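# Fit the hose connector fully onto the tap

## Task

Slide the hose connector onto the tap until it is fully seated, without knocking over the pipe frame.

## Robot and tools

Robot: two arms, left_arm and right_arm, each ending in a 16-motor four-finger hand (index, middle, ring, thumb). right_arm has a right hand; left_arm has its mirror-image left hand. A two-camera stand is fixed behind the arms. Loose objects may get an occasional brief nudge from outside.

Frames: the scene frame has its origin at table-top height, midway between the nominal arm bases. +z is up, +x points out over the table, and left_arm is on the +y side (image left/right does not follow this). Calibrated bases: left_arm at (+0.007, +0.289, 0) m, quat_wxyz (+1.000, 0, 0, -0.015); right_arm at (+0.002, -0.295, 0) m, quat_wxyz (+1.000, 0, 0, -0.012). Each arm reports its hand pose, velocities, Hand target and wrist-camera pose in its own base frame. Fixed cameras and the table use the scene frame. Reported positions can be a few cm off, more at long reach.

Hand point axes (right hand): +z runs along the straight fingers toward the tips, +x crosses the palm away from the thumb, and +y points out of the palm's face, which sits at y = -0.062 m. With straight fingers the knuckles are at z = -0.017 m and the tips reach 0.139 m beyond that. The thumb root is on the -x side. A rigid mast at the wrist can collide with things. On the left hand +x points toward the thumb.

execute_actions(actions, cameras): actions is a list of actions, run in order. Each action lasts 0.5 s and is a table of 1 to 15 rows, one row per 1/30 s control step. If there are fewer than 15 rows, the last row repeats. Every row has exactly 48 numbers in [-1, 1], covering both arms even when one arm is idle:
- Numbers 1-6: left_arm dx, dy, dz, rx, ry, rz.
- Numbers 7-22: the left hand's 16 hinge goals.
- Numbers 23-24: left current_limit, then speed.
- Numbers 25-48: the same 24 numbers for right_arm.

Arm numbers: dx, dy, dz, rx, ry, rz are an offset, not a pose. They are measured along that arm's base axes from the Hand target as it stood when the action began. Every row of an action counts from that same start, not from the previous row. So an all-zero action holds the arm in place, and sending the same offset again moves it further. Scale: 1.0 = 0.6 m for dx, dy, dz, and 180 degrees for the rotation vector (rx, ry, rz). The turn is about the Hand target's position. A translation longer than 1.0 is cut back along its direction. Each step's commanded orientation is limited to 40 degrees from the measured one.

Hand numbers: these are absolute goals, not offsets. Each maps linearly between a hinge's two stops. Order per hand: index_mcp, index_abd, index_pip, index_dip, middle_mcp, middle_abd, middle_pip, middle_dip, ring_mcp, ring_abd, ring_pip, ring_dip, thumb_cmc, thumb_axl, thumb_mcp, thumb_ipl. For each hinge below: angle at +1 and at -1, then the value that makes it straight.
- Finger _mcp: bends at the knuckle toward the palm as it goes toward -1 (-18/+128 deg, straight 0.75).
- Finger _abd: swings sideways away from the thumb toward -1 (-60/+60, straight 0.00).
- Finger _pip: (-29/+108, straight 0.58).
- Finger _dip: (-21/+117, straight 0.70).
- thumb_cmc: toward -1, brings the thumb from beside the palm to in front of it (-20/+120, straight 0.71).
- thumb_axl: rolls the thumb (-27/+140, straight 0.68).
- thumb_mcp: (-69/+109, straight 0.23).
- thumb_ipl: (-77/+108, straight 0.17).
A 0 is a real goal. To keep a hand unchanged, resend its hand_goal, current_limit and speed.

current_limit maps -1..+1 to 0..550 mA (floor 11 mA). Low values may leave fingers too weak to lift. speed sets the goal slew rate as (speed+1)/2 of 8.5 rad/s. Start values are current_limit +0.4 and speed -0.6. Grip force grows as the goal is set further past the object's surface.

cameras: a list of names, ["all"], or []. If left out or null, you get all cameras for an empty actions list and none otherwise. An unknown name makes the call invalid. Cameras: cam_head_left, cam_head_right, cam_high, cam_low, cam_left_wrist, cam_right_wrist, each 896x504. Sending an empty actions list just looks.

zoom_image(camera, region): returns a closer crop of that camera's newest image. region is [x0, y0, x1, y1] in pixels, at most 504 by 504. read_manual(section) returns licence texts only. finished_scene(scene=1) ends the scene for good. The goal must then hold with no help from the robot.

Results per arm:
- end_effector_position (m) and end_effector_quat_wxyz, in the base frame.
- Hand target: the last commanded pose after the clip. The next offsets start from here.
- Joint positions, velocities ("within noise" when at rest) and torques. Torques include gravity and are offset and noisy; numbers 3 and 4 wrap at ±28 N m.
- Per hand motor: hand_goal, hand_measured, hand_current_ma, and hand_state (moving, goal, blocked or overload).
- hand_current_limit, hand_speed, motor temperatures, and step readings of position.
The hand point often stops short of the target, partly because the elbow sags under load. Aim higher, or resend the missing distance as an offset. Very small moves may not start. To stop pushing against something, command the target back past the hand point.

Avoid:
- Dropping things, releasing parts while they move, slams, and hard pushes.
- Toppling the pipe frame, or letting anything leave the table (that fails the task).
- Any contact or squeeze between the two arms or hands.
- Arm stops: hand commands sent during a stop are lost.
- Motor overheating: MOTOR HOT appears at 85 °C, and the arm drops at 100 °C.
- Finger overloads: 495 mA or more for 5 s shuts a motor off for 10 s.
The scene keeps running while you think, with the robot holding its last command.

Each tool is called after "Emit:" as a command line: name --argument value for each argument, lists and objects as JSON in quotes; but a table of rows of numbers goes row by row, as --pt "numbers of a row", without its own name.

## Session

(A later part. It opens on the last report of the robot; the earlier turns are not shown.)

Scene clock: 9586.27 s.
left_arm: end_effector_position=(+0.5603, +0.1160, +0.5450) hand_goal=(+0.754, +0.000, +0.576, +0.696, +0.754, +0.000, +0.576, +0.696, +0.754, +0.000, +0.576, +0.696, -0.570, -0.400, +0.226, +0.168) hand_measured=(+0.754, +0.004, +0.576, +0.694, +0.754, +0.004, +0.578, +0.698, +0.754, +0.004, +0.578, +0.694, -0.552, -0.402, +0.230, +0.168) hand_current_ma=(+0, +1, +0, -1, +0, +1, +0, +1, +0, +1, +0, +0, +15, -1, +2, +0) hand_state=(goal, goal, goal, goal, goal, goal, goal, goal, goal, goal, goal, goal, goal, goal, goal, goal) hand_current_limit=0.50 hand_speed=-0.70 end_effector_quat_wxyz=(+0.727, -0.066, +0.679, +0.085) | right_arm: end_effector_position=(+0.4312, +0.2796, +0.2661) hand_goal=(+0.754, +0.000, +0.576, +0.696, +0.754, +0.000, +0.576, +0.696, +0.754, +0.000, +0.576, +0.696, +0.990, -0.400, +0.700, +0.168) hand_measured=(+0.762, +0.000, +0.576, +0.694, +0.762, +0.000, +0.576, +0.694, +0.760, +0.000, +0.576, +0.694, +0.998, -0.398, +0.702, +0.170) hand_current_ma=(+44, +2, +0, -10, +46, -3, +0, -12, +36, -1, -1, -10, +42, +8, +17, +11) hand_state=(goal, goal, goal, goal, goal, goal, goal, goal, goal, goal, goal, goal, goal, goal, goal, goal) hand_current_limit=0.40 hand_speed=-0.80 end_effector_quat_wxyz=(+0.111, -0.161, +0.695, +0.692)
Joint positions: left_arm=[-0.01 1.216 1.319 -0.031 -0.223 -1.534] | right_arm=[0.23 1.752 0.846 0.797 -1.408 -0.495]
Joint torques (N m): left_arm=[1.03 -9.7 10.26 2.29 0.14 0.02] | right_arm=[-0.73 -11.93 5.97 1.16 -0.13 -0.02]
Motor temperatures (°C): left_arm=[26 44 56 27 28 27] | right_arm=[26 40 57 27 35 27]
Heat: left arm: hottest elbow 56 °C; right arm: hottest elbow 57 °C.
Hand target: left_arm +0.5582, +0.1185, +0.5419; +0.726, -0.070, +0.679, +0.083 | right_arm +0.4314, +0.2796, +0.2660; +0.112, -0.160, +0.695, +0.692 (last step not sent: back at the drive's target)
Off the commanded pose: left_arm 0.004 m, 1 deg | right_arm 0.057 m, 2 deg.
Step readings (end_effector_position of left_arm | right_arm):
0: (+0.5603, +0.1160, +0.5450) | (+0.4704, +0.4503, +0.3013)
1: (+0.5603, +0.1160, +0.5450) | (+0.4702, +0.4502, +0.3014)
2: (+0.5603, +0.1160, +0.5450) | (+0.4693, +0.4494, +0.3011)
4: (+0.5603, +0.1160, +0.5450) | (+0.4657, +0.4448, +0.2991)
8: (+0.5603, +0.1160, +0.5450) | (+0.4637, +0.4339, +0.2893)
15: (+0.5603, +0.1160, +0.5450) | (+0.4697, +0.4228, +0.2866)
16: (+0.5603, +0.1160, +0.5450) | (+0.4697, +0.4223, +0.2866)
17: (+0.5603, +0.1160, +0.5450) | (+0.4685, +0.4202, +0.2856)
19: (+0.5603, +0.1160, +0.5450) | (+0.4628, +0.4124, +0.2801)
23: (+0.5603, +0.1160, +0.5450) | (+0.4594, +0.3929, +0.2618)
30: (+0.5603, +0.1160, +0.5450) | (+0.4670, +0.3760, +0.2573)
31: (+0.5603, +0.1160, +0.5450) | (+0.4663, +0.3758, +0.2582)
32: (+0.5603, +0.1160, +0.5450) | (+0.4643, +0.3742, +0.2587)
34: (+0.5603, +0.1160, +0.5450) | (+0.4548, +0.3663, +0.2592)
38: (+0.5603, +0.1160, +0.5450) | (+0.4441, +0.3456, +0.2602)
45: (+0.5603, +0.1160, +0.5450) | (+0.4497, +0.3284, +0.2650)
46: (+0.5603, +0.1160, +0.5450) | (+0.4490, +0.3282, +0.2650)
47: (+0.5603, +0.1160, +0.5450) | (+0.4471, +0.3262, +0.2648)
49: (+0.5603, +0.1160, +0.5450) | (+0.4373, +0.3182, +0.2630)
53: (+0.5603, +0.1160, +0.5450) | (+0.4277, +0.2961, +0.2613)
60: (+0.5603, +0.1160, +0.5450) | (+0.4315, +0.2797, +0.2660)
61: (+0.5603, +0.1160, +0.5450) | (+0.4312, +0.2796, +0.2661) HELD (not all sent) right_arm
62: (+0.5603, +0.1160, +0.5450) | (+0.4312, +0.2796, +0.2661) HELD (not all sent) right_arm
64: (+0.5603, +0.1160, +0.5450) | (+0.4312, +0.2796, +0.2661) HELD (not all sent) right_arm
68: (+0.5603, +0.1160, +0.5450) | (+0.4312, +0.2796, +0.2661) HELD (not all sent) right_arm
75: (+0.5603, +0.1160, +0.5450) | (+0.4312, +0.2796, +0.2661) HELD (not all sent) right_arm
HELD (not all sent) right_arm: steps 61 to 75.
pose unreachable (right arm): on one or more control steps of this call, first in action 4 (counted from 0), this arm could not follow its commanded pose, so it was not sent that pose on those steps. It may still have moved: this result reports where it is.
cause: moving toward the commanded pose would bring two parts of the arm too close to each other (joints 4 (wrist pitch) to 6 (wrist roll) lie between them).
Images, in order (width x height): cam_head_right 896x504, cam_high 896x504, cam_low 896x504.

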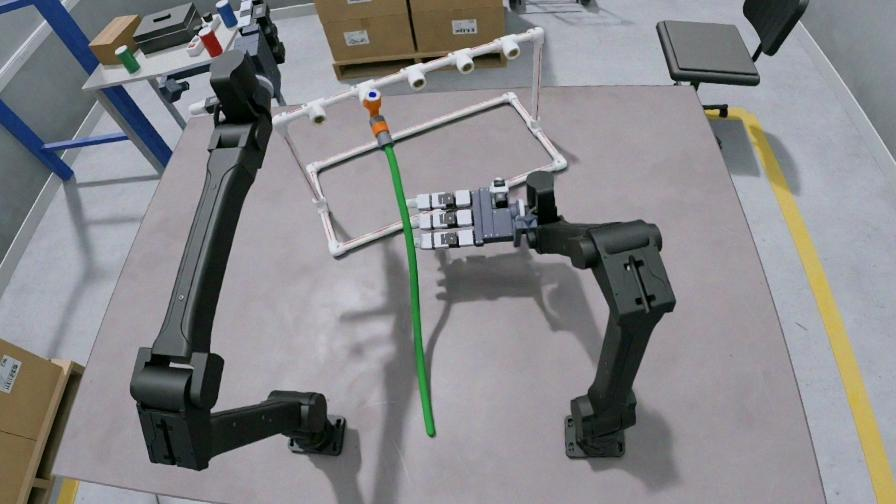

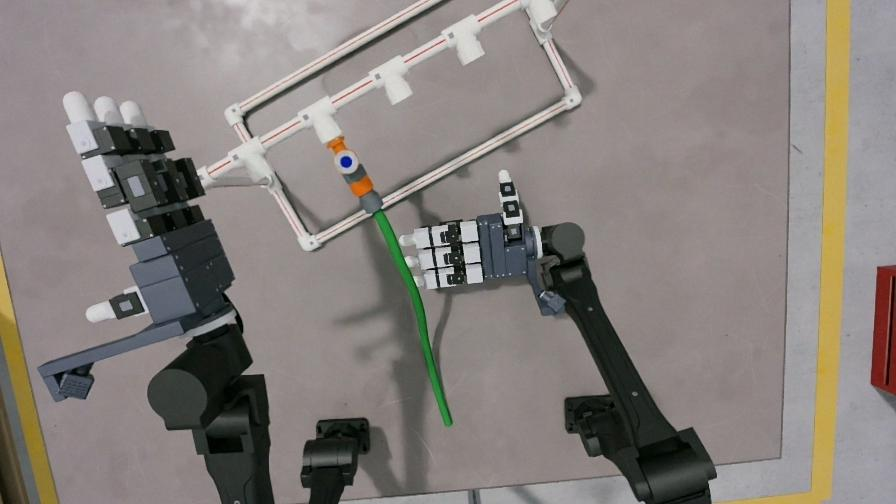

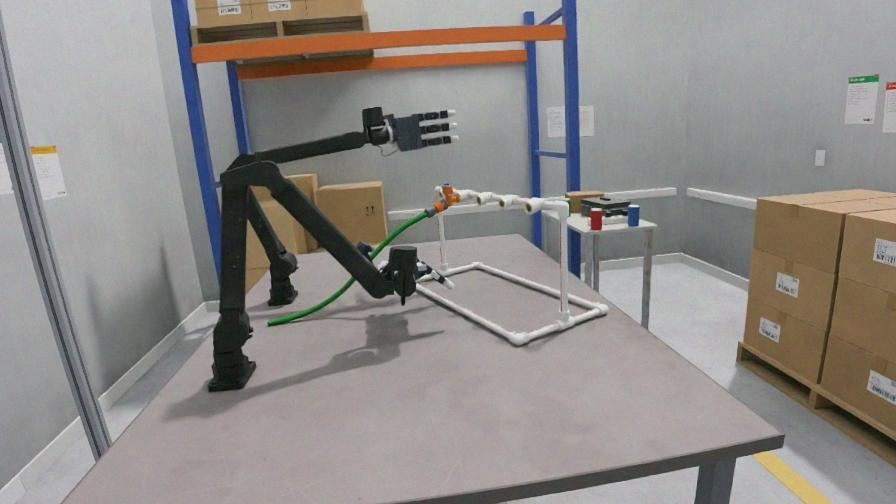

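Emit:
execute_actions --actions '[[[0,0,0,0,0,0,0.754,0,0.576,0.696,0.754,0,0.576,0.696,0.754,0,0.576,0.696,-0.571,-0.4,0.226,0.168,0.5,-0.7,0,-0.02,0,0,0,-0.06,0.754,0,0.576,0.696,0.754,0,0.576,0.696,0.754,0,0.576,0.696,0.99,-0.4,0.7,0.168,0.4,-0.8]],[[0,0,0,0,0,0,0.754,0,0.576,0.696,0.754,0,0.576,0.696,0.754,0,0.576,0.696,-0.571,-0.4,0.226,0.168,0.5,-0.7,-0.03,-0.05,0,0,0,-0.06,0.754,0,0.576,0.696,0.754,0,0.576,0.696,0.754,0,0.576,0.696,0.99,-0.4,0.7,0.168,0.4,-0.8]],[[0,0,0,0,0,0,0.754,0,0.576,0.696,0.754,0,0.576,0.696,0.754,0,0.576,0.696,-0.571,-0.4,0.226,0.168,0.5,-0.7,-0.03,-0.05,0,0,0,-0.04,0.754,0,0.576,0.696,0.754,0,0.576,0.696,0.754,0,0.576,0.696,0.99,-0.4,0.7,0.168,0.4,-0.8]]]' --cameras '["cam_low", "cam_high", "cam_head_right"]'

Emit:
zoom_image --camera "cam_high" --region '[290, 100, 470, 300]'

Emit:
zoom_image --camera "cam_low" --region '[410, 170, 480, 230]'

Scene clock: 9602.67 s.
left_arm: end_effector_position=(+0.5603, +0.1160, +0.5450) hand_goal=(+0.754, +0.000, +0.576, +0.696, +0.754, +0.000, +0.576, +0.696, +0.754, +0.000, +0.576, +0.696, -0.570, -0.400, +0.226, +0.168) hand_measured=(+0.754, +0.004, +0.576, +0.694, +0.754, +0.004, +0.578, +0.698, +0.754, +0.004, +0.578, +0.694, -0.552, -0.402, +0.230, +0.168) hand_current_ma=(+0, +1, +0, -1, +0, +1, +0, +1, +0, +1, +0, +0, +15, -1, +2, +0) hand_state=(goal, goal, goal, goal, goal, goal, goal, goal, goal, goal, goal, goal, goal, goal, goal, goal) hand_current_limit=0.50 hand_speed=-0.70 end_effector_quat_wxyz=(+0.727, -0.066, +0.679, +0.085) | right_arm: end_effector_position=(+0.3980, +0.2128, +0.2579) hand_goal=(+0.754, +0.000, +0.576, +0.696, +0.754, +0.000, +0.576, +0.696, +0.754, +0.000, +0.576, +0.696, +0.990, -0.400, +0.700, +0.168) hand_measured=(+0.762, +0.000, +0.576, +0.694, +0.762, +0.000, +0.576, +0.694, +0.760, +0.000, +0.576, +0.694, +0.998, -0.398, +0.702, +0.170) hand_current_ma=(+44, +0, +0, -10, +46, -3, +0, -12, +36, -2, +0, -10, +42, +7, +17, +11) hand_state=(goal, goal, goal, goal, goal, goal, goal, goal, goal, goal, goal, goal, goal, goal, goal, goal) hand_current_limit=0.40 hand_speed=-0.80 end_effector_quat_wxyz=(+0.269, +0.019, +0.719, +0.641)
Joint positions: left_arm=[-0.01 1.216 1.319 -0.031 -0.223 -1.534] | right_arm=[0.144 1.525 0.479 0.982 -1.002 -0.425]
Joint torques (N m): left_arm=[1.26 -9.41 10.36 2.26 0.14 0.01] | right_arm=[-1.38 -9.29 4.9 2.3 -0.04 0.07]
Motor temperatures (°C): left_arm=[26 43 55 27 27 27] | right_arm=[26 39 55 27 34 26]
Heat: left arm: hottest elbow 55 °C; right arm: hottest elbow 55 °C.
Hand target: left_arm +0.5582, +0.1185, +0.5419; +0.726, -0.070, +0.679, +0.083 | right_arm +0.3954, +0.2077, +0.2661; +0.280, +0.017, +0.713, +0.642
Off the commanded pose: left_arm 0.004 m, 1 deg | right_arm 0.010 m, 1 deg.
Step readings (end_effector_position of left_arm | right_arm):
0: (+0.5603, +0.1160, +0.5450) | (+0.4312, +0.2796, +0.2661)
1: (+0.5603, +0.1160, +0.5450) | (+0.4319, +0.2797, +0.2659)
2: (+0.5603, +0.1160, +0.5450) | (+0.4347, +0.2801, +0.2645)
4: (+0.5603, +0.1160, +0.5450) | (+0.4394, +0.2799, +0.2594)
8: (+0.5603, +0.1160, +0.5450) | (+0.4336, +0.2747, +0.2520)
15: (+0.5603, +0.1160, +0.5450) | (+0.4329, +0.2729, +0.2552)
16: (+0.5603, +0.1160, +0.5450) | (+0.4335, +0.2725, +0.2553)
17: (+0.5603, +0.1160, +0.5450) | (+0.4351, +0.2709, +0.2547)
19: (+0.5603, +0.1160, +0.5450) | (+0.4325, +0.2646, +0.2525)
23: (+0.5603, +0.1160, +0.5450) | (+0.4170, +0.2487, +0.2524)
30: (+0.5603, +0.1160, +0.5450) | (+0.4158, +0.2425, +0.2587)
31: (+0.5603, +0.1160, +0.5450) | (+0.4159, +0.2422, +0.2584)
32: (+0.5603, +0.1160, +0.5450) | (+0.4167, +0.2405, +0.2579)
34: (+0.5603, +0.1160, +0.5450) | (+0.4132, +0.2339, +0.2555)
38: (+0.5603, +0.1160, +0.5450) | (+0.3994, +0.2191, +0.2536)
45: (+0.5603, +0.1160, +0.5450) | (+0.3979, +0.2128, +0.2578)
Images, in order (width x height): cam_head_right 896x504, cam_high 896x504, cam_low 896x504.

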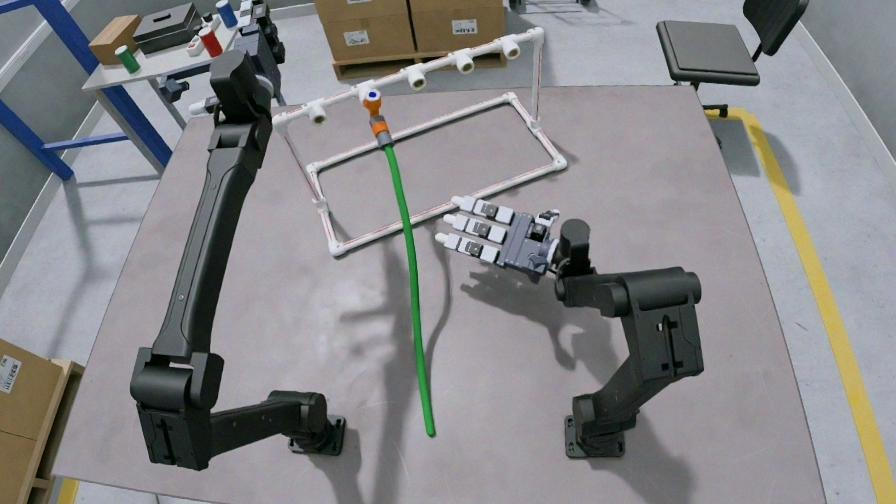

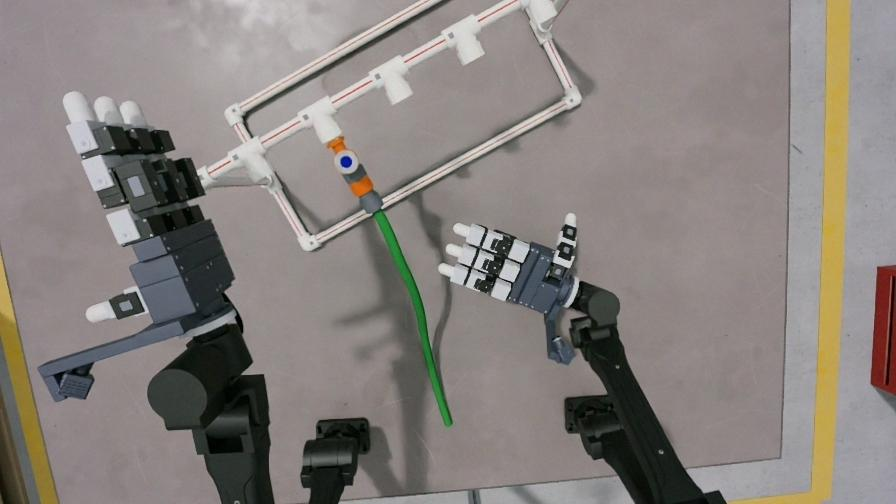

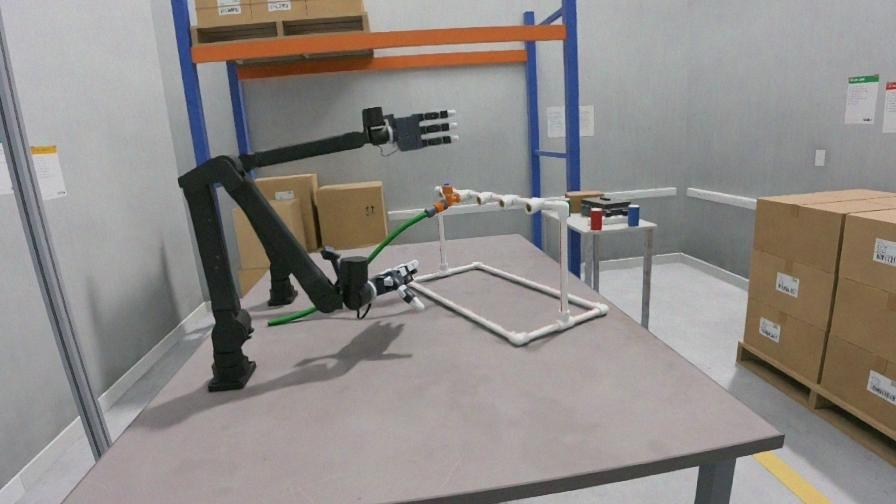

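Scaled by 2.520.

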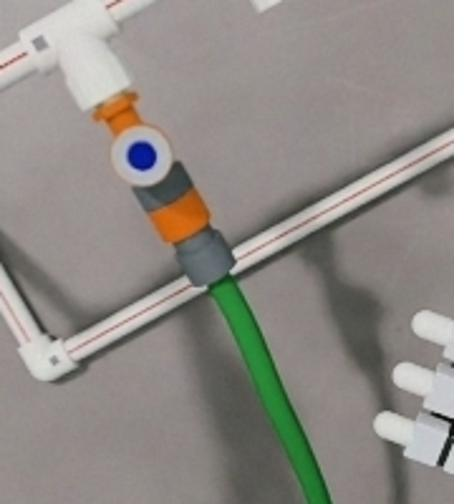

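Scaled by 7.200.

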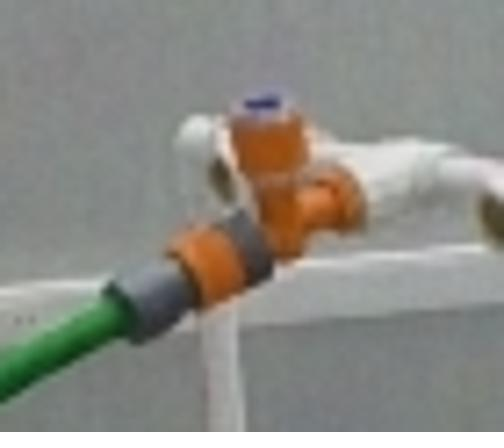

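The connector is seated against the collar with no gap. The frame is standing and neither hand is touching it.

Emit:
finished_scene --scene 1

The scene is finished: the task was done.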